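# Seat one blank on the fixture's two locating pins

## Task

Place a single blank over both of the fixture's locating pins so it rests flat on the rest pads, and make sure the second blank is not on the fixture.

## Robot and tools

Robot. Two arms share the table. left_arm carries a two-finger gripper (85 mm wide when open). right_arm carries a magnet tool with a round face: a 48 mm rubber ring around a 31 mm steel middle. When on, it holds flat steel covering the middle with about 120 N. The pull fades fast with gap: about half at 1.5 mm, about 9 % at 5 mm. Light steel can jump to the face from about 10 mm. Two wrist cameras: cam_left_wrist and cam_right_wrist, each 896x504 pixels.

Frames. The scene frame has its origin at table-top height midway between the arms, +z up, +x out over the table, and left_arm on the +y side. Each arm reports its poses, velocities and Hand target in its own base frame. Calibrated bases: left_arm at (+0.044, +0.386, +0.013) m, right_arm at (+0.039, -0.389, +0.013) m, both nearly unrotated relative to the scene. For left_arm, end_effector_position is the point between the closed pads. Fingers point along the gripper's +z and close along its y. Tips reach about 19 mm past that point when closed, 6 mm when open. For right_arm it is the centre of the magnet face, and the face's +z points out of it.

execute_actions(actions, cameras). actions is a list of actions. Each action is a table of 1 to 15 rows, one row per 1/30 s step. If there are fewer rows, the last row repeats until 15 steps (0.5 s) have passed. Every row has 16 numbers in [-1, 1], with both arms in one row:
- left_arm: dx, dy, dz, rx, ry, rz, then gripper position, force_limit, speed.
- right_arm: dx, dy, dz, rx, ry, rz, then magnet.
The six pose numbers are offsets, not poses, along that arm's base axes, from its Hand target as it was when the action began. Every row in an action counts from that same start, and sending the same offset again moves the arm further. 1.0 equals 0.6 m or 180 degrees. rx, ry, rz form one rotation vector about the Hand target's position. Six zeros re-request the current Hand target.
Gripper numbers are absolute settings. position +1 is fully open, about -0.8 brings the pads together, and -1 closes until blocked. force_limit and speed (both start at +1) set grip strength and closing rate: about 20 mm/s at -1, 85 at 0 and 150 at +1. The two only take effect together with a position change of at least 0.01. magnet above 0.01 is on and 0 is off; switching takes about 0.1 s and the value persists. Zero is a real command in these slots, so to keep the current setting, resend it. cameras lists the images to return: omitted, null or ["all"] gives all, [] gives none. An empty actions list just reports state.

move(target, speed, blend, stop_force, zero, blocking, cameras). target is one 16-number row, or a list of up to 15 rows, laid out as above. Each row's offsets count from the Hand targets at the start of the move, not from the previous row. The path is straight; the whole list must fit into 10 s. speed is the top path speed in m/s (0.002 to 0.5, default 0.25), one value or one per target; rotation is capped at twice that in rad/s. blend (m) rounds the corners between list targets. stop_force (3 to 40 N, shared by both arms) ends an arm's path once its wrist sensor feels that much push against the motion. zero (default true) re-zeroes before the move. blocking=false returns after about 0.5 s and cannot be combined with stop_force. The result adds a "move:" line giving the ending (done, off_target, moving, held, fault) and any limits (paced = the pose was clipped, held = steps were withheld). The move neither avoids obstacles nor slows for them.

wait(seconds 0 to 10): holds the last commands. stop(): brakes a running move. zoom_image(camera, region=[x0, y0, x1, y1] in pixels, at most 504x504): gives a closer view of the latest image. zero_wrist_force(arm): tares that arm's wrist sensor. read_manual(section): licence texts only. finished_scene(scene 1 to 3): ends the scene for good, and the goal must hold with the robot let go.

Results. Per arm: end_effector_position (m), end_effector_quat_wxyz, velocities (omitted when joints read "within noise"), and the Hand target (the last command after clipping, which the next offsets count from). The controller clips each step to 150 mm and 16 degrees of the measured pose, so an arm can stop short. Send the remaining gap as a new offset.
Gripper: object_status is 0 moving, 1 blocked while opening, 2 blocked while closing (a grip), 3 at the requested opening or pads closed. position_measured is in counts: 3 open, 78 ≈ 60 mm, 130 ≈ 40 mm, 180 ≈ 20 mm, 230 closed.
Magnet: magnet_out and magnet_back show where the magnet is. part_present=1 means steel is held firmly, covering the middle within about 2.5 mm.
Wrist force and torque are in the end effector's axes, and a third line gives the peak since the last result. Joint torques include gravity and are noisy.

Avoid:
- Joint load over its limit (wrist joints 26.3 N m, the others 141 N m), or about 150 N (±25) of outside force on an arm. Either causes a 10 s fault stop.
- Commanding past a firm contact. The arms are stiff, so approach slowly, ideally with stop_force. With the magnet, stop just short of touching.
- Hard grips on parts still resting on something, fast swings of held loads, releasing moving parts, drops, slams, and any contact between the arms.
- Paths close to an arm's own base, which can change its posture.
- Long stretched holds: motors overheat and brake the arm at 85 °C.
- Any part leaving the table. Loose parts may also be nudged now and then.

Each tool is called after ">>>" as name([rows], argument=value, ...), one row to a line, values as JSON.

## Session

>>> execute_actions(actions=[])

Scene clock: 0.00 s.
left_arm: end_effector_position=(+0.3139, +0.5306, +0.1246) position_measured=3 object_status=3 end_effector_quat_wxyz=(-0.005, +0.903, -0.400, +0.159) | right_arm: end_effector_position=(+0.5281, -0.0226, +0.2145) magnet_out=0 magnet_back=1 part_present=0 end_effector_quat_wxyz=(+0.714, -0.583, -0.365, -0.130)
Joint positions: left_arm=[0.947 -1.194 1.72 -2.175 -1.881 -1.372] | right_arm=[-0.542 -0.853 1.328 -0.408 -0.922 -2.351]
Joint velocities: within noise
Joint torques (N m): no reading
Motor temperatures (°C): left_arm=[33 24 31 29 42 30] | right_arm=[38 36 33 47 37 45]
Wrist force (N): no reading
Wrist torque (N m): no reading
Wrist force, peak (N): no reading
Hand target: left_arm +0.3139, +0.5306, +0.1246; -0.005, +0.903, -0.400, +0.159 | right_arm +0.5281, -0.0226, +0.2145; +0.714, -0.583, -0.365, -0.130

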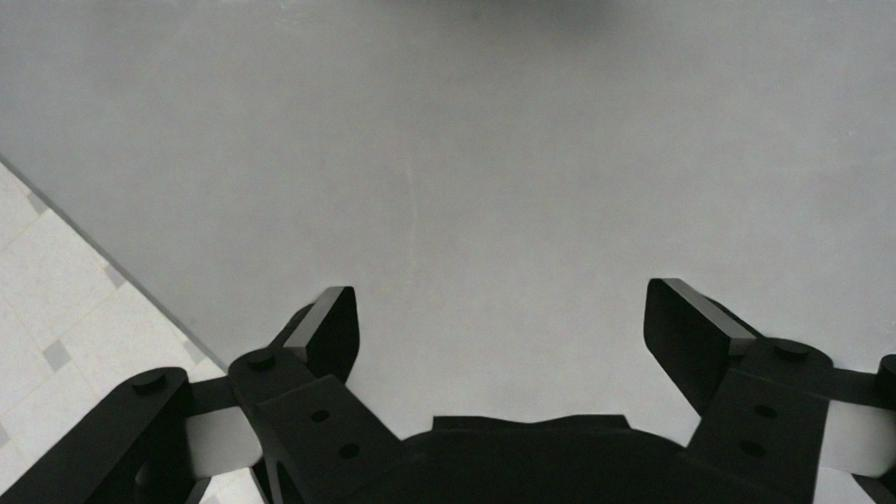

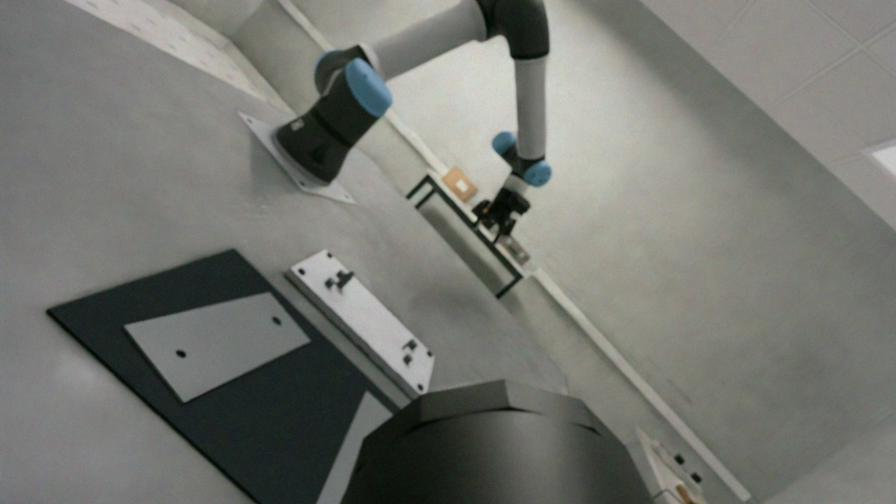

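>>> zoom_image(camera="cam_right_wrist", region=[30, 220, 480, 504])

>>> zoom_image(camera="cam_right_wrist", region=[260, 230, 460, 420])

Scaled by 1.120 from the camera's 896x504 image, which has a finer 1280x720 frame.

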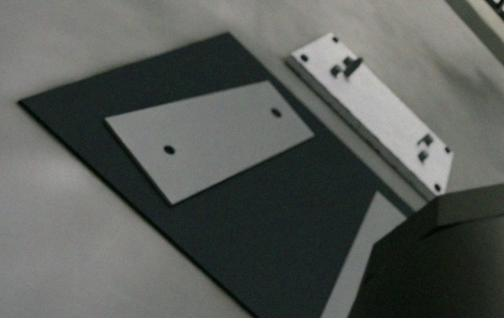

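Scaled by 2.520 from the camera's 896x504 image, which has a finer 1280x720 frame.

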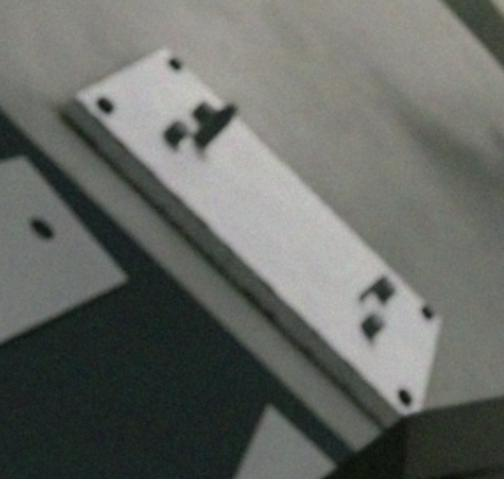

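>>> move([
  [0,0,0,0,0,0,1,1,1,-0.3167,0.5883,0.2767,-0.4281,-0.2963,0.1106,0],
], speed=0.3)

Scene clock: 6.90 s.
left_arm: end_effector_position=(+0.3139, +0.5306, +0.1246) position_measured=3 object_status=3 end_effector_quat_wxyz=(-0.005, +0.903, -0.400, +0.159) | right_arm: end_effector_position=(+0.3381, +0.3304, +0.3805) magnet_out=0 magnet_back=1 part_present=0 end_effector_quat_wxyz=(+0.000, +0.707, +0.707, +0.000)
Joint positions: left_arm=[0.947 -1.194 1.72 -2.175 -1.881 -1.372] | right_arm=[0.488 -1.661 1.679 -1.589 -1.571 -1.083]
Joint velocities: within noise
Joint torques (N m): left_arm=[4.2 -38.54 -19.7 -2.54 0.08 0.92] | right_arm=[7.31 -12.5 -35.26 -1.12 -1.43 1.58]
Motor temperatures (°C): left_arm=[33 24 31 29 42 30] | right_arm=[38 36 33 47 37 45]
Wrist force (N): left_arm=[0.0 0.0 -0.3] | right_arm=[1.9 -1.0 -0.5]
Wrist torque (N m): left_arm=[0.01 0.00 0.00] | right_arm=[0.04 -0.21 -0.20]
Wrist force, peak (N): left_arm=[0.1 -0.1 -0.4] | right_arm=[2.6 -1.7 -0.5]
Hand target: left_arm +0.3139, +0.5306, +0.1246; -0.005, +0.903, -0.400, +0.159 | right_arm +0.3381, +0.3304, +0.3805; +0.000, +0.707, +0.707, +0.000
Off the commanded pose: left_arm 0.000 m, 0 deg | right_arm 0.000 m, 0 deg.
move: done

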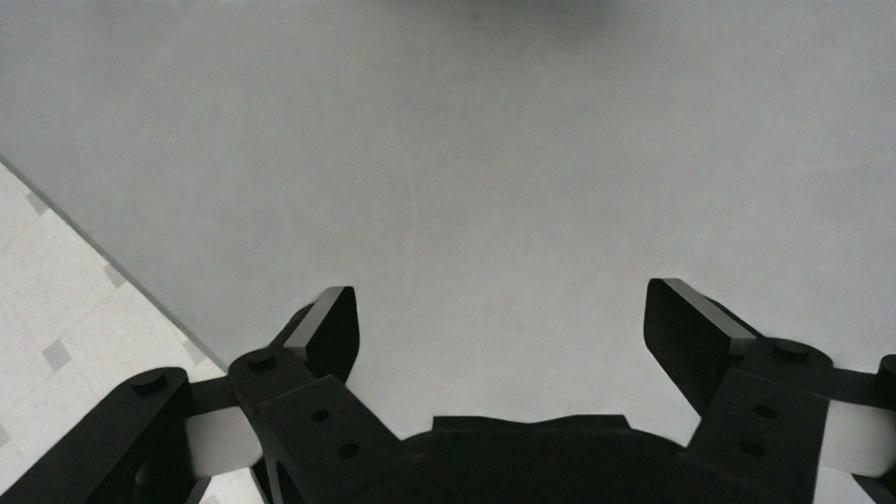

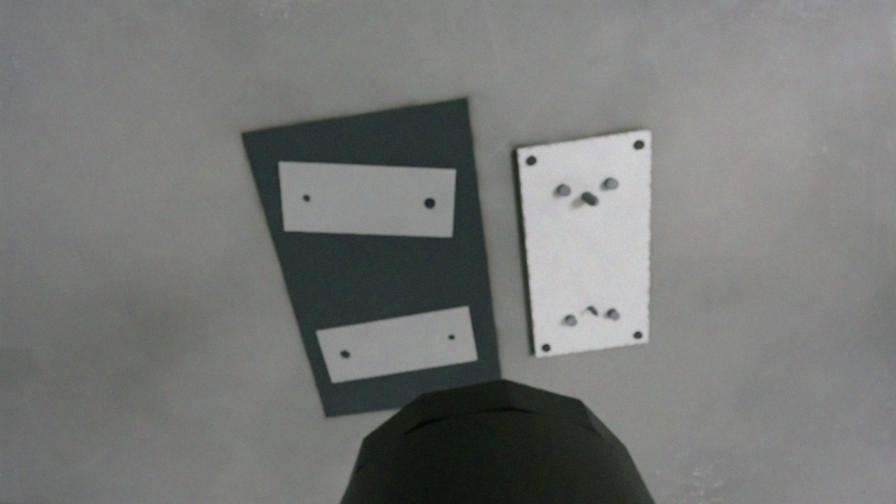

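>>> zoom_image(camera="cam_right_wrist", region=[500, 110, 680, 370])

>>> zoom_image(camera="cam_right_wrist", region=[230, 90, 500, 400])

Scaled by 1.938 from the camera's 896x504 image, which has a finer 1280x720 frame.

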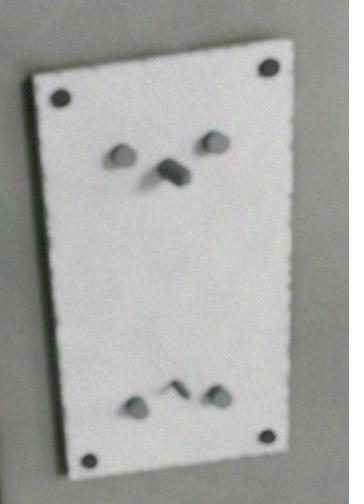

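Scaled by 1.626 from the camera's 896x504 image, which has a finer 1280x720 frame.

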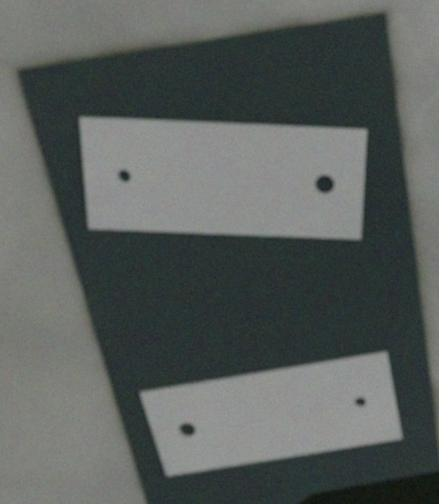

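>>> move([
  [0,0,0,0,0,0,1,1,1,0.0817,-0.0463,-0.3842,0,0,0,0],
], speed=0.25, cameras=["cam_right_wrist"])

Scene clock: 10.83 s.
left_arm: end_effector_position=(+0.3139, +0.5306, +0.1246) position_measured=3 object_status=3 end_effector_quat_wxyz=(-0.005, +0.903, -0.400, +0.159) | right_arm: end_effector_position=(+0.3871, +0.3026, +0.1501) magnet_out=0 magnet_back=1 part_present=0 end_effector_quat_wxyz=(+0.000, +0.707, +0.707, +0.000)
Joint positions: left_arm=[0.947 -1.194 1.72 -2.175 -1.881 -1.372] | right_arm=[0.389 -1.431 2.073 -2.214 -1.571 -1.182]
Joint velocities: within noise
Joint torques (N m): left_arm=[5.51 -36.51 -18.73 -2.1 0.28 1.42] | right_arm=[-8.54 -17.49 -10.59 -4.55 1.37 -2.35]
Motor temperatures (°C): left_arm=[33 24 31 29 42 30] | right_arm=[38 36 33 47 37 45]
Wrist force (N): left_arm=[0.0 0.1 -0.3] | right_arm=[2.0 -1.1 -0.7]
Wrist torque (N m): left_arm=[0.01 -0.01 0.00] | right_arm=[0.00 -0.27 -0.22]
Wrist force, peak (N): left_arm=[0.1 0.0 -0.5] | right_arm=[2.0 -1.2 -1.9]
Hand target: left_arm +0.3139, +0.5306, +0.1246; -0.005, +0.903, -0.400, +0.159 | right_arm +0.3871, +0.3026, +0.1500; +0.000, +0.707, +0.707, +0.000
Off the commanded pose: left_arm 0.000 m, 0 deg | right_arm 0.000 m, 0 deg.
move: done
Images, in order (width x height): cam_right_wrist 896x504.

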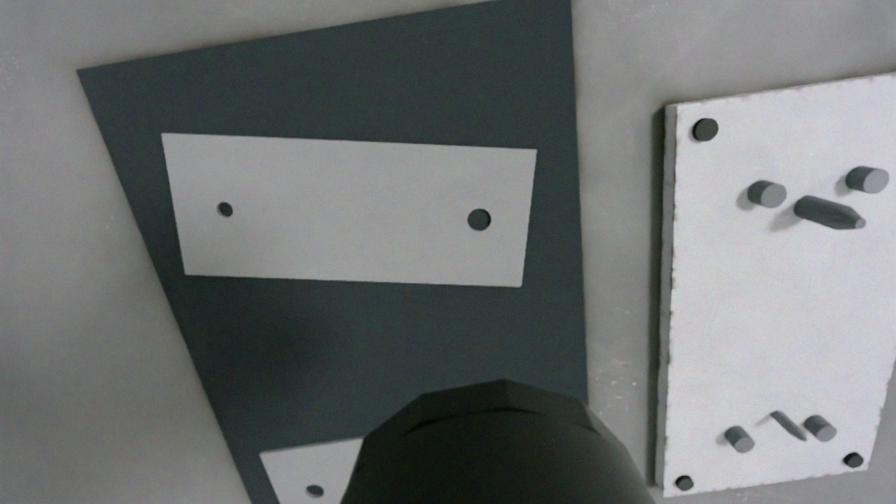

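>>> move([
  [0,0,0,0,0,0,1,1,1,0,0,0,0,0,0.5,0],
], speed=0.5, cameras=["cam_right_wrist"])

Scene clock: 13.60 s.
left_arm: end_effector_position=(+0.3139, +0.5306, +0.1246) position_measured=3 object_status=3 end_effector_quat_wxyz=(-0.005, +0.903, -0.400, +0.159) | right_arm: end_effector_position=(+0.3871, +0.3026, +0.1500) magnet_out=0 magnet_back=1 part_present=0 end_effector_quat_wxyz=(+0.000, +0.000, +1.000, +0.000)
Joint positions: left_arm=[0.947 -1.194 1.72 -2.175 -1.881 -1.372] | right_arm=[0.389 -1.431 2.074 -2.215 -1.571 -2.753]
Joint velocities: within noise
Joint torques (N m): left_arm=[8.45 -36 -18.19 -1.77 0.53 1.66] | right_arm=[-8.08 -34.75 -12.35 -1.19 1.13 -2.16]
Motor temperatures (°C): left_arm=[33 24 31 29 42 30] | right_arm=[38 36 33 47 37 45]
Wrist force (N): left_arm=[0.0 0.1 -0.2] | right_arm=[1.9 -0.6 -0.7]
Wrist torque (N m): left_arm=[0.02 -0.01 0.00] | right_arm=[0.03 -0.24 -0.23]
Wrist force, peak (N): left_arm=[0.1 0.3 -0.5] | right_arm=[2.2 -1.1 -0.7]
Hand target: left_arm +0.3139, +0.5306, +0.1246; -0.005, +0.903, -0.400, +0.159 | right_arm +0.3871, +0.3026, +0.1500; +0.000, +0.000, +1.000, +0.000
Off the commanded pose: left_arm 0.000 m, 0 deg | right_arm 0.000 m, 0 deg.
move: done
Images, in order (width x height): cam_right_wrist 896x504.

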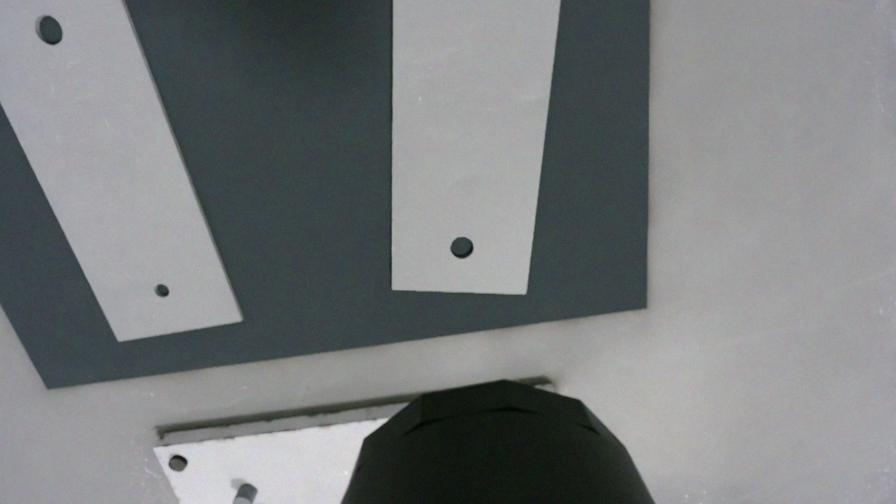

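>>> zoom_image(camera="cam_right_wrist", region=[391, 177, 531, 317])

>>> move([
  [0,0,0,0,0,0,1,1,1,0,0,0,0,0,0.5,0],
], speed=0.5, cameras=["cam_right_wrist"])

Scaled by 3.600 from the camera's 896x504 image, which has a finer 1280x720 frame.

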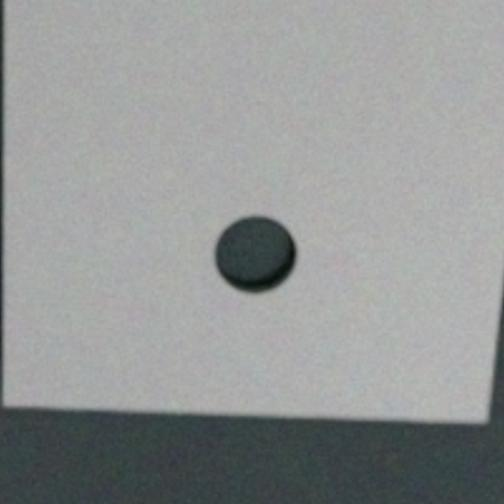

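Scene clock: 16.10 s.
left_arm: end_effector_position=(+0.3139, +0.5306, +0.1246) position_measured=3 object_status=3 end_effector_quat_wxyz=(-0.005, +0.903, -0.400, +0.159) | right_arm: end_effector_position=(+0.3871, +0.3027, +0.1500) magnet_out=0 magnet_back=1 part_present=0 end_effector_quat_wxyz=(+0.000, +0.707, -0.707, +0.000)
Joint positions: left_arm=[0.947 -1.194 1.72 -2.175 -1.881 -1.372] | right_arm=[0.389 -1.431 2.074 -2.214 -1.57 -4.324]
Joint velocities: within noise
Joint torques (N m): left_arm=[9.24 -35.5 -17.26 -1.71 0.58 1.55] | right_arm=[-8.12 -34.08 -11.94 -1.24 1.29 -1.95]
Motor temperatures (°C): left_arm=[33 24 31 29 42 30] | right_arm=[38 36 33 47 37 44]
Wrist force (N): left_arm=[0.1 0.1 -0.2] | right_arm=[2.0 -0.8 -0.6]
Wrist torque (N m): left_arm=[0.02 -0.01 0.00] | right_arm=[0.02 -0.27 -0.25]
Wrist force, peak (N): left_arm=[0.1 0.1 -0.4] | right_arm=[2.0 -1.3 -0.9]
Hand target: left_arm +0.3139, +0.5306, +0.1246; -0.005, +0.903, -0.400, +0.159 | right_arm +0.3871, +0.3026, +0.1500; +0.000, +0.707, -0.707, +0.000
Off the commanded pose: left_arm 0.000 m, 0 deg | right_arm 0.000 m, 0 deg.
move: done
Images, in order (width x height): cam_right_wrist 896x504.

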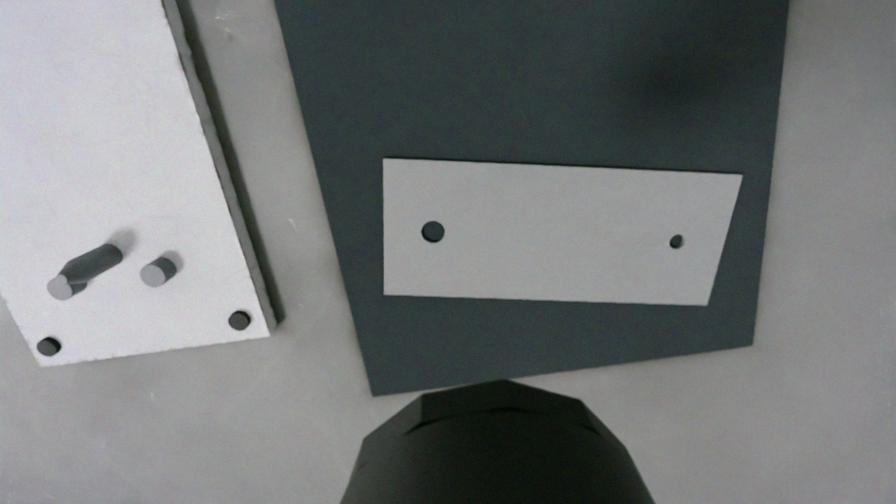

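>>> zoom_image(camera="cam_right_wrist", region=[362, 161, 502, 301])

>>> zoom_image(camera="cam_right_wrist", region=[610, 170, 750, 310])

>>> zoom_image(camera="cam_right_wrist", region=[20, 200, 300, 400])

Scaled by 3.600 from the camera's 896x504 image, which has a finer 1280x720 frame.

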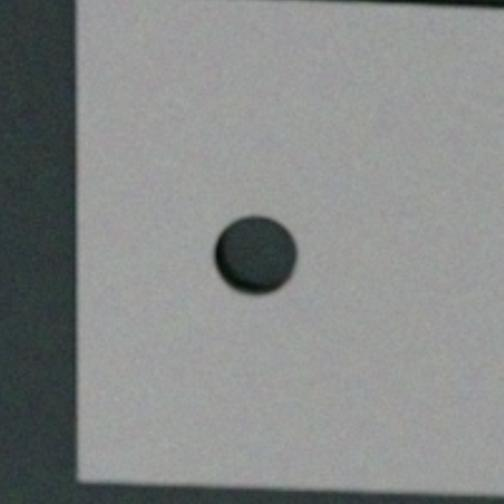

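Scaled by 3.600 from the camera's 896x504 image, which has a finer 1280x720 frame.

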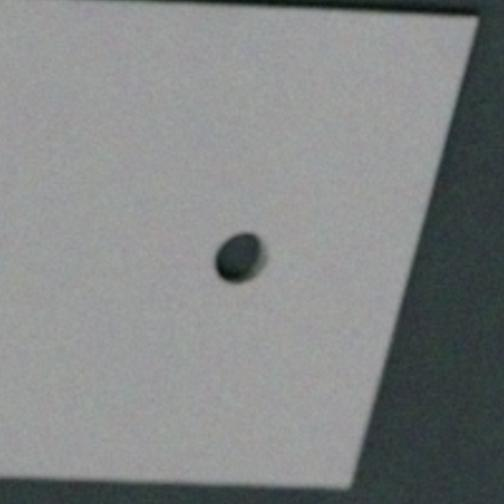

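Scaled by 1.800 from the camera's 896x504 image, which has a finer 1280x720 frame.

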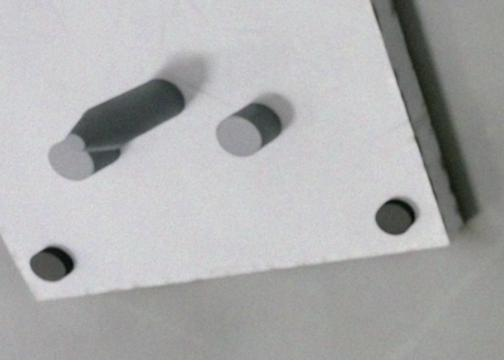

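>>> move([
  [0,0,0,0,0,0,1,1,1,-0.0052,0.019,0,0,0,0,0],
], speed=0.2, cameras=["cam_right_wrist"])

>>> zoom_image(camera="cam_right_wrist", region=[386, 156, 526, 296])

>>> zoom_image(camera="cam_right_wrist", region=[630, 170, 770, 310])

Scene clock: 21.20 s.
left_arm: end_effector_position=(+0.3139, +0.5306, +0.1246) position_measured=3 object_status=3 end_effector_quat_wxyz=(-0.005, +0.903, -0.400, +0.159) | right_arm: end_effector_position=(+0.3840, +0.3139, +0.1500) magnet_out=0 magnet_back=1 part_present=0 end_effector_quat_wxyz=(+0.000, +0.707, -0.707, +0.000)
Joint positions: left_arm=[0.947 -1.194 1.72 -2.175 -1.881 -1.372] | right_arm=[0.413 -1.42 2.062 -2.212 -1.57 -4.3]
Joint velocities: within noise
Joint torques (N m): left_arm=[10.22 -33.9 -16.93 -1.57 0.48 1.48] | right_arm=[9.23 -18.52 -30.6 -1.34 0.02 1.73]
Motor temperatures (°C): left_arm=[33 24 31 29 42 30] | right_arm=[38 36 33 47 37 44]
Wrist force (N): left_arm=[0.1 0.2 -0.2] | right_arm=[2.0 -0.5 -0.7]
Wrist torque (N m): left_arm=[0.02 -0.02 0.00] | right_arm=[0.05 -0.26 -0.25]
Wrist force, peak (N): left_arm=[0.0 -0.1 -0.4] | right_arm=[2.5 -0.7 -0.7]
Hand target: left_arm +0.3139, +0.5306, +0.1246; -0.005, +0.903, -0.400, +0.159 | right_arm +0.3840, +0.3140, +0.1500; +0.000, +0.707, -0.707, +0.000
Off the commanded pose: left_arm 0.000 m, 0 deg | right_arm 0.000 m, 0 deg.
move: done
Images, in order (width x height): cam_right_wrist 896x504.

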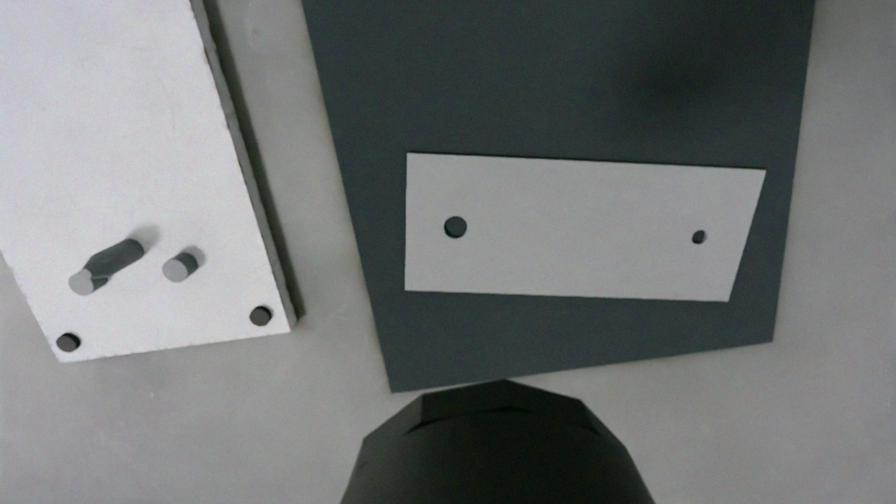

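Scaled by 3.600 from the camera's 896x504 image, which has a finer 1280x720 frame.

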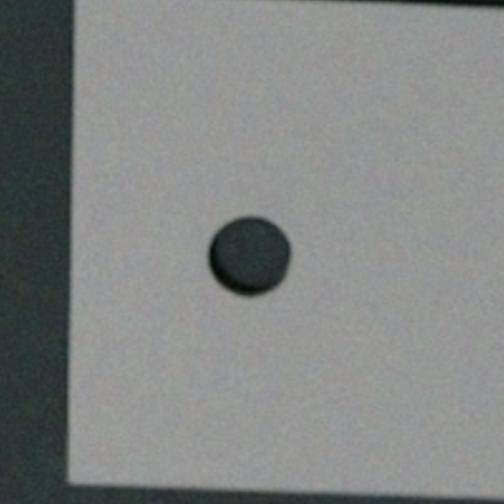

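Scaled by 3.600 from the camera's 896x504 image, which has a finer 1280x720 frame.

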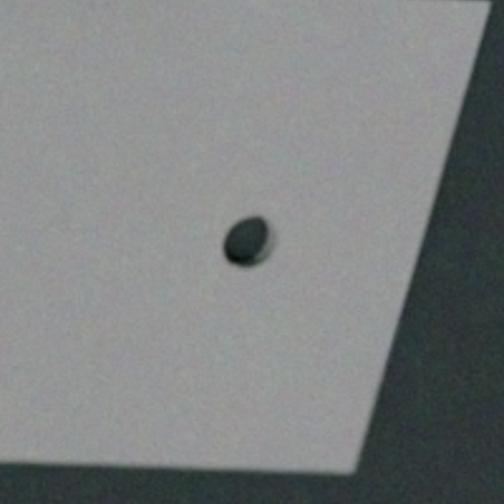

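>>> zoom_image(camera="cam_right_wrist", region=[372, 118, 442, 188])

>>> zoom_image(camera="cam_right_wrist", region=[731, 134, 801, 204])

>>> zoom_image(camera="cam_right_wrist", region=[694, 266, 764, 336])

>>> zoom_image(camera="cam_right_wrist", region=[370, 256, 440, 326])

Scaled by 7.200 from the camera's 896x504 image, which has a finer 1280x720 frame.

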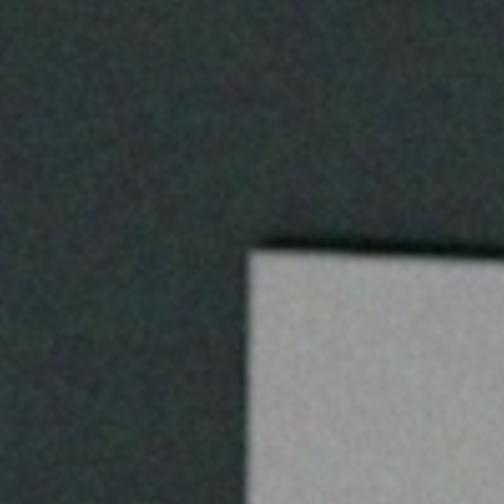

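Scaled by 7.200 from the camera's 896x504 image, which has a finer 1280x720 frame.

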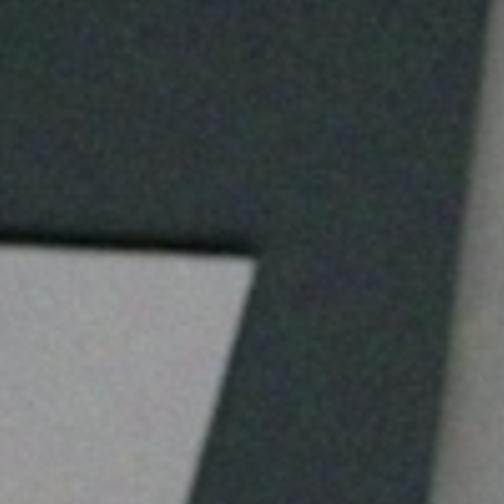

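Scaled by 7.200 from the camera's 896x504 image, which has a finer 1280x720 frame.

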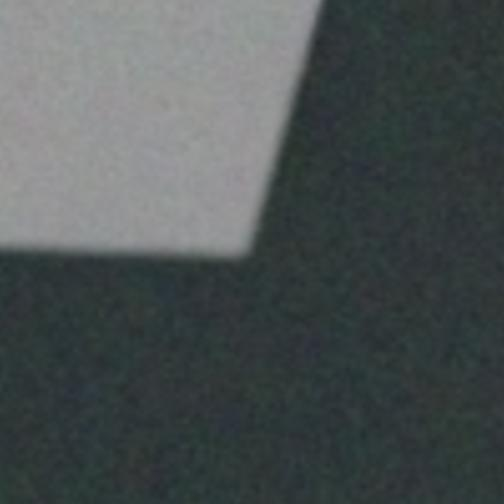

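Scaled by 7.200 from the camera's 896x504 image, which has a finer 1280x720 frame.

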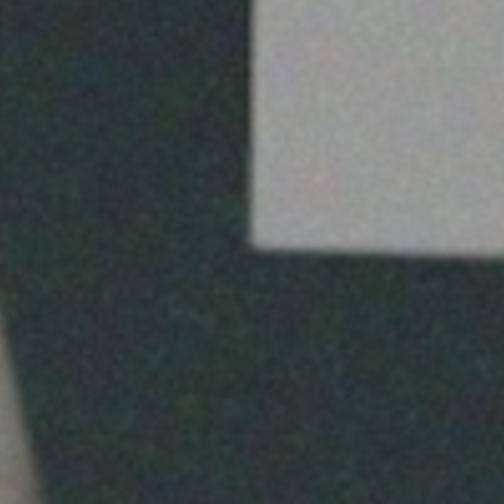

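>>> move([
  [0,0,0,0,0,0,1,1,1,0,0,0,0,0,-0.5,0],
  [0,0,0,0,0,0,1,1,1,0,0,0,0,0,-1.0,0],
], speed=0.5, cameras=["cam_right_wrist"])

>>> zoom_image(camera="cam_right_wrist", region=[386, 156, 526, 296])

>>> zoom_image(camera="cam_right_wrist", region=[132, 146, 272, 286])

Scene clock: 27.43 s.
left_arm: end_effector_position=(+0.3139, +0.5306, +0.1246) position_measured=3 object_status=3 end_effector_quat_wxyz=(-0.005, +0.903, -0.400, +0.159) | right_arm: end_effector_position=(+0.3840, +0.3140, +0.1500) magnet_out=0 magnet_back=1 part_present=0 end_effector_quat_wxyz=(+0.000, +0.707, +0.707, +0.000)
Joint positions: left_arm=[0.947 -1.194 1.72 -2.175 -1.881 -1.372] | right_arm=[0.414 -1.42 2.061 -2.212 -1.571 -1.158]
Joint velocities: within noise
Joint torques (N m): left_arm=[13.01 -32.96 -17.47 -1.42 0.39 1.61] | right_arm=[8.45 -17.42 -30.54 -1.04 -1.36 1.78]
Motor temperatures (°C): left_arm=[33 24 31 29 42 30] | right_arm=[38 36 33 47 37 44]
Wrist force (N): left_arm=[0.1 0.1 -0.2] | right_arm=[2.0 -0.8 -0.7]
Wrist torque (N m): left_arm=[0.02 -0.01 0.00] | right_arm=[0.04 -0.26 -0.23]
Wrist force, peak (N): left_arm=[0.0 0.1 -0.5] | right_arm=[2.3 -0.8 -0.7]
Hand target: left_arm +0.3139, +0.5306, +0.1246; -0.005, +0.903, -0.400, +0.159 | right_arm +0.3840, +0.3140, +0.1500; +0.000, +0.707, +0.707, +0.000
Off the commanded pose: left_arm 0.000 m, 0 deg | right_arm 0.000 m, 0 deg.
move: done
Images, in order (width x height): cam_right_wrist 896x504.

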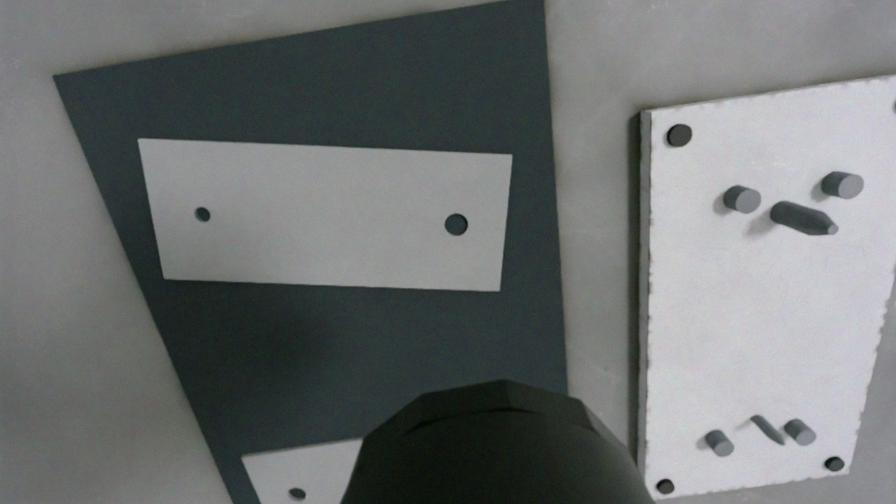

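Scaled by 3.600 from the camera's 896x504 image, which has a finer 1280x720 frame.

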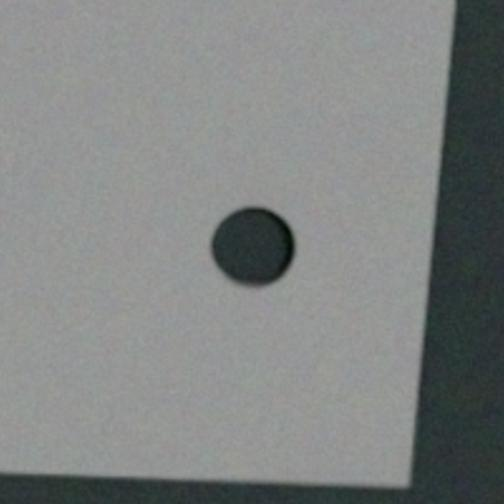

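Scaled by 3.600 from the camera's 896x504 image, which has a finer 1280x720 frame.

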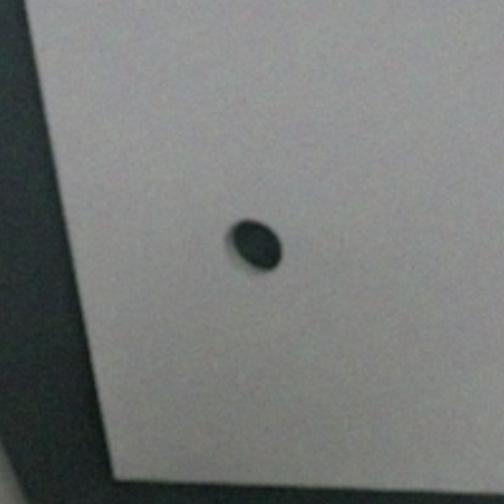

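>>> move([
  [0,0,0,0,0,0,1,1,1,0,0,-0.1333,0,0,0,0],
], speed=0.2, cameras=["cam_right_wrist"])

>>> zoom_image(camera="cam_right_wrist", region=[386, 196, 526, 336])

>>> zoom_image(camera="cam_right_wrist", region=[0, 206, 140, 346])

Scene clock: 29.40 s.
left_arm: end_effector_position=(+0.3139, +0.5306, +0.1246) position_measured=3 object_status=3 end_effector_quat_wxyz=(-0.005, +0.903, -0.400, +0.159) | right_arm: end_effector_position=(+0.3840, +0.3140, +0.0701) magnet_out=0 magnet_back=1 part_present=0 end_effector_quat_wxyz=(+0.000, +0.707, +0.707, +0.000)
Joint positions: left_arm=[0.947 -1.194 1.72 -2.175 -1.881 -1.372] | right_arm=[0.414 -1.27 2.142 -2.442 -1.571 -1.158]
Joint velocities: within noise
Joint torques (N m): left_arm=[13.78 -32.51 -17.47 -1.49 0.36 1.38] | right_arm=[7.25 -22.22 -8.82 -4.7 1.36 1.76]
Motor temperatures (°C): left_arm=[33 24 31 29 42 30] | right_arm=[38 36 33 47 37 44]
Wrist force (N): left_arm=[0.1 0.1 -0.2] | right_arm=[2.1 -0.8 -0.3]
Wrist torque (N m): left_arm=[0.02 -0.02 0.00] | right_arm=[0.04 -0.25 -0.24]
Wrist force, peak (N): left_arm=[0.3 0.3 -0.3] | right_arm=[2.1 -0.8 -1.8]
Hand target: left_arm +0.3139, +0.5306, +0.1246; -0.005, +0.903, -0.400, +0.159 | right_arm +0.3840, +0.3140, +0.0700; +0.000, +0.707, +0.707, +0.000
Off the commanded pose: left_arm 0.000 m, 0 deg | right_arm 0.000 m, 0 deg.
move: done
Images, in order (width x height): cam_right_wrist 896x504.

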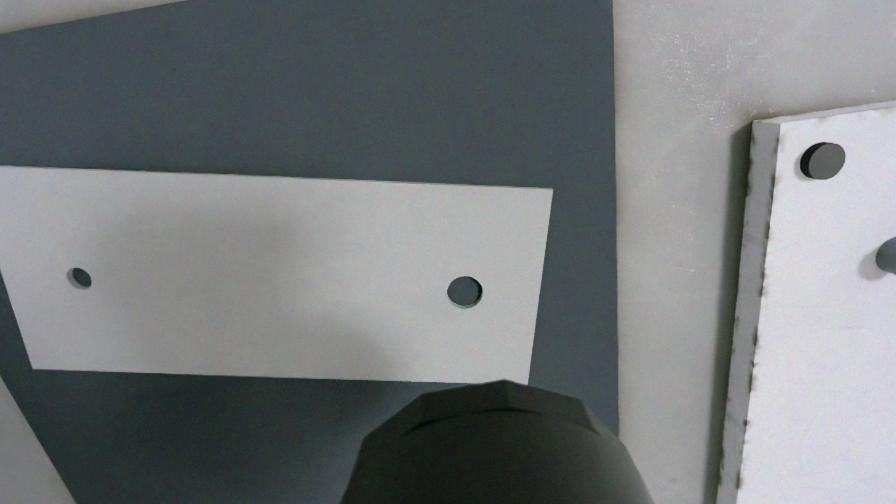

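Scaled by 3.600 from the camera's 896x504 image, which has a finer 1280x720 frame.

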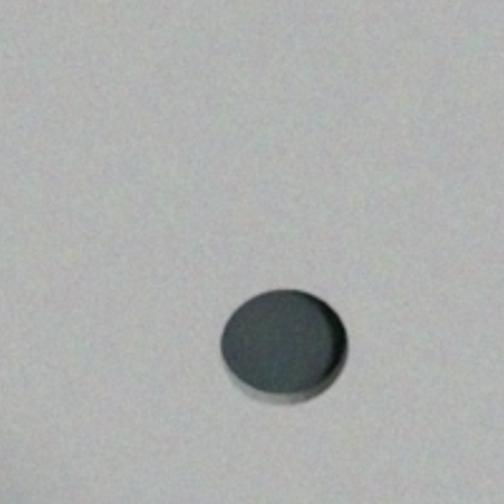

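Scaled by 3.600 from the camera's 896x504 image, which has a finer 1280x720 frame.

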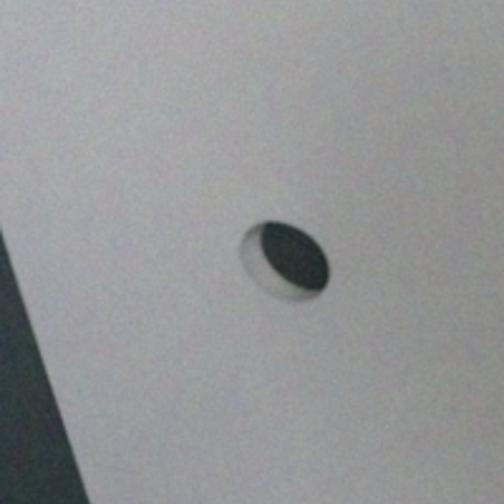

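>>> move([
  [0,0,0,0,0,0,1,1,1,0,0,0,0,0,0.5,0],
  [0,0,0,0,0,0,1,1,1,0,0,0,0,0,1.0,0],
], speed=0.5, cameras=["cam_right_wrist"])

>>> zoom_image(camera="cam_right_wrist", region=[386, 196, 526, 336])

>>> zoom_image(camera="cam_right_wrist", region=[756, 206, 896, 346])

Scene clock: 34.13 s.
left_arm: end_effector_position=(+0.3139, +0.5306, +0.1246) position_measured=3 object_status=3 end_effector_quat_wxyz=(-0.005, +0.903, -0.400, +0.159) | right_arm: end_effector_position=(+0.3840, +0.3140, +0.0700) magnet_out=0 magnet_back=1 part_present=0 end_effector_quat_wxyz=(+0.000, +0.707, -0.707, +0.000)
Joint positions: left_arm=[0.947 -1.194 1.72 -2.175 -1.881 -1.372] | right_arm=[0.413 -1.27 2.142 -2.443 -1.57 -4.299]
Joint velocities: within noise
Joint torques (N m): left_arm=[11.23 -31.47 -17.97 -1.48 0.37 1.53] | right_arm=[-8.01 -35.92 -8.48 -1.31 1.42 -2.12]
Motor temperatures (°C): left_arm=[33 24 31 29 41 30] | right_arm=[38 36 32 47 37 44]
Wrist force (N): left_arm=[0.0 0.1 -0.1] | right_arm=[2.2 -0.6 -0.6]
Wrist torque (N m): left_arm=[0.01 0.00 0.00] | right_arm=[0.05 -0.25 -0.26]
Wrist force, peak (N): left_arm=[0.1 0.4 -0.3] | right_arm=[2.2 -1.2 -0.4]
Hand target: left_arm +0.3139, +0.5306, +0.1246; -0.005, +0.903, -0.400, +0.159 | right_arm +0.3840, +0.3140, +0.0700; +0.000, +0.707, -0.707, +0.000
Off the commanded pose: left_arm 0.000 m, 0 deg | right_arm 0.000 m, 0 deg.
move: done
Images, in order (width x height): cam_right_wrist 896x504.

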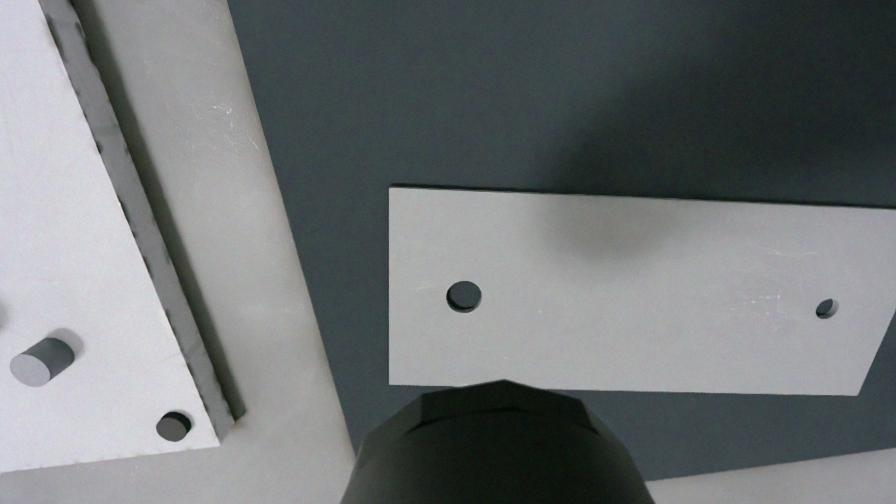

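Scaled by 3.600 from the camera's 896x504 image, which has a finer 1280x720 frame.

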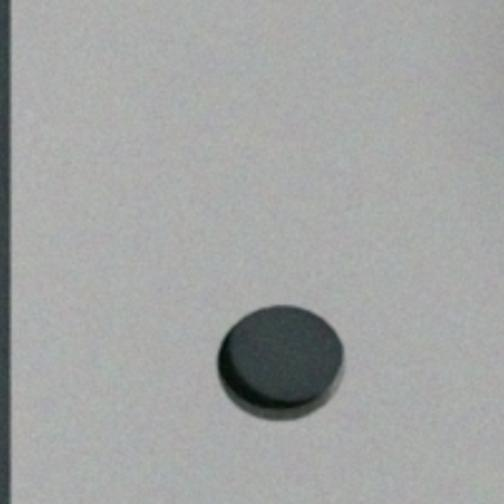

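Scaled by 3.600 from the camera's 896x504 image, which has a finer 1280x720 frame.

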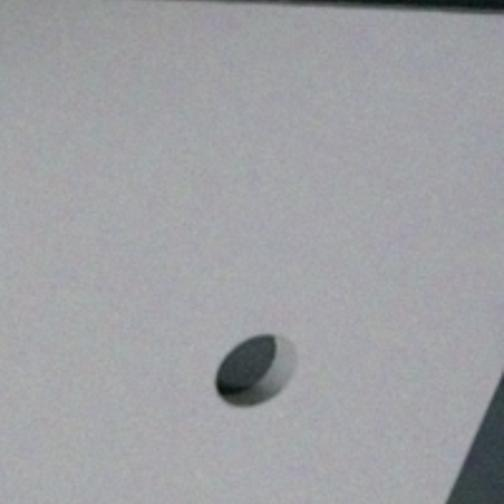

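>>> move([
  [0,0,0,0,0,0,1,1,1,0.0013,-0.2068,0,0,0,0,0],
], speed=0.2, cameras=["cam_right_wrist"])

>>> zoom_image(camera="cam_right_wrist", region=[386, 196, 526, 336])

>>> zoom_image(camera="cam_right_wrist", region=[0, 216, 140, 356])

Scene clock: 36.57 s.
left_arm: end_effector_position=(+0.3139, +0.5306, +0.1246) position_measured=3 object_status=3 end_effector_quat_wxyz=(-0.005, +0.903, -0.400, +0.159) | right_arm: end_effector_position=(+0.3848, +0.1901, +0.0700) magnet_out=0 magnet_back=1 part_present=0 end_effector_quat_wxyz=(+0.000, +0.707, -0.707, +0.000)
Joint positions: left_arm=[0.947 -1.194 1.72 -2.175 -1.881 -1.372] | right_arm=[0.143 -1.4 2.325 -2.496 -1.57 -4.57]
Joint velocities: within noise
Joint torques (N m): left_arm=[11.69 -32.84 -17.69 -1.47 0.38 1.43] | right_arm=[-8.33 -30.54 -6.15 -4.79 1.42 -2.06]
Motor temperatures (°C): left_arm=[33 24 31 29 41 30] | right_arm=[38 36 32 47 37 44]
Wrist force (N): left_arm=[0.1 0.2 -0.2] | right_arm=[1.7 -0.7 -0.7]
Wrist torque (N m): left_arm=[0.03 -0.02 0.00] | right_arm=[0.05 -0.24 -0.29]
Wrist force, peak (N): left_arm=[0.0 0.1 -0.4] | right_arm=[2.9 -0.9 -0.5]
Hand target: left_arm +0.3139, +0.5306, +0.1246; -0.005, +0.903, -0.400, +0.159 | right_arm +0.3848, +0.1900, +0.0700; +0.000, +0.707, -0.707, +0.000
Off the commanded pose: left_arm 0.000 m, 0 deg | right_arm 0.000 m, 0 deg.
move: done
Images, in order (width x height): cam_right_wrist 896x504.

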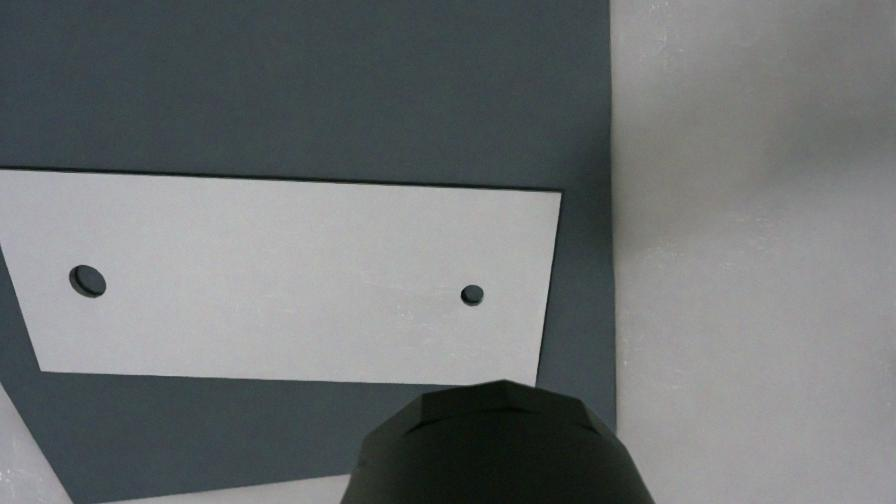

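Scaled by 3.600 from the camera's 896x504 image, which has a finer 1280x720 frame.

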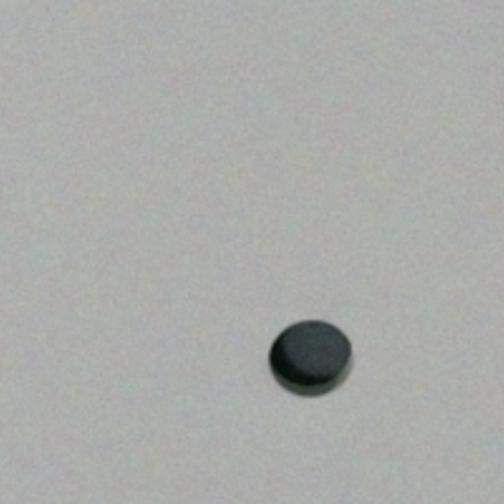

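Scaled by 3.600 from the camera's 896x504 image, which has a finer 1280x720 frame.

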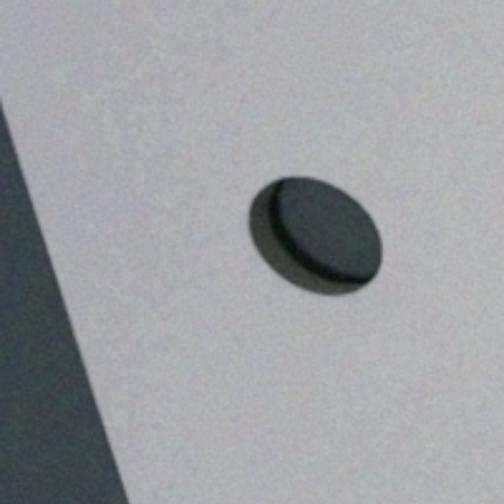

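>>> move([
  [0,0,0,0,0,0,1,1,1,-0.033,0.4698,0.0833,0,0,-0.5,0],
], speed=0.25, cameras=["cam_right_wrist"])

Scene clock: 43.13 s.
left_arm: end_effector_position=(+0.3139, +0.5306, +0.1246) position_measured=3 object_status=3 end_effector_quat_wxyz=(-0.005, +0.903, -0.400, +0.159) | right_arm: end_effector_position=(+0.3650, +0.4718, +0.1200) magnet_out=0 magnet_back=1 part_present=0 end_effector_quat_wxyz=(+0.000, +0.000, +1.000, +0.000)
Joint positions: left_arm=[0.947 -1.194 1.72 -2.175 -1.881 -1.372] | right_arm=[0.687 -1.165 1.808 -2.214 -1.571 -2.455]
Joint velocities: within noise
Joint torques (N m): left_arm=[12.38 -33.12 -18.75 -1.72 0.56 1.6] | right_arm=[8.76 -29.17 -30.12 -1.07 -1.14 1.79]
Motor temperatures (°C): left_arm=[33 24 31 29 41 30] | right_arm=[38 36 32 47 37 44]
Wrist force (N): left_arm=[0.2 0.1 -0.2] | right_arm=[1.8 -0.9 -0.1]
Wrist torque (N m): left_arm=[0.02 -0.03 0.00] | right_arm=[0.06 -0.22 -0.23]
Wrist force, peak (N): left_arm=[-0.1 0.2 -0.4] | right_arm=[2.4 -0.8 -0.6]
Hand target: left_arm +0.3139, +0.5306, +0.1246; -0.005, +0.903, -0.400, +0.159 | right_arm +0.3650, +0.4718, +0.1200; +0.000, +0.000, +1.000, +0.000
Off the commanded pose: left_arm 0.000 m, 0 deg | right_arm 0.000 m, 0 deg.
move: done
Images, in order (width x height): cam_right_wrist 896x504.

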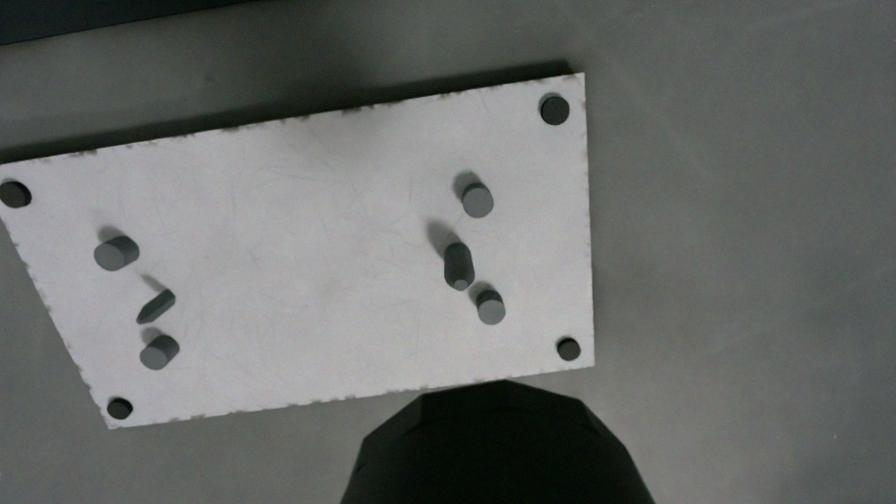

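>>> zoom_image(camera="cam_right_wrist", region=[404, 180, 544, 320])

>>> zoom_image(camera="cam_right_wrist", region=[80, 230, 220, 370])

Scaled by 3.600 from the camera's 896x504 image, which has a finer 1280x720 frame.

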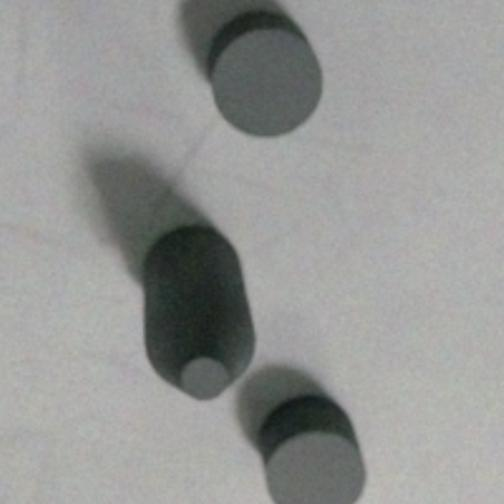

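Scaled by 3.600 from the camera's 896x504 image, which has a finer 1280x720 frame.

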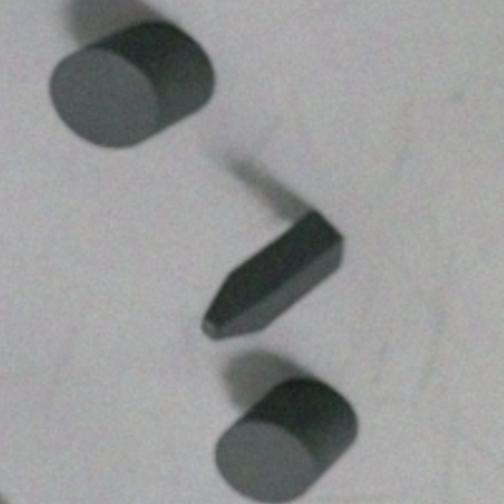

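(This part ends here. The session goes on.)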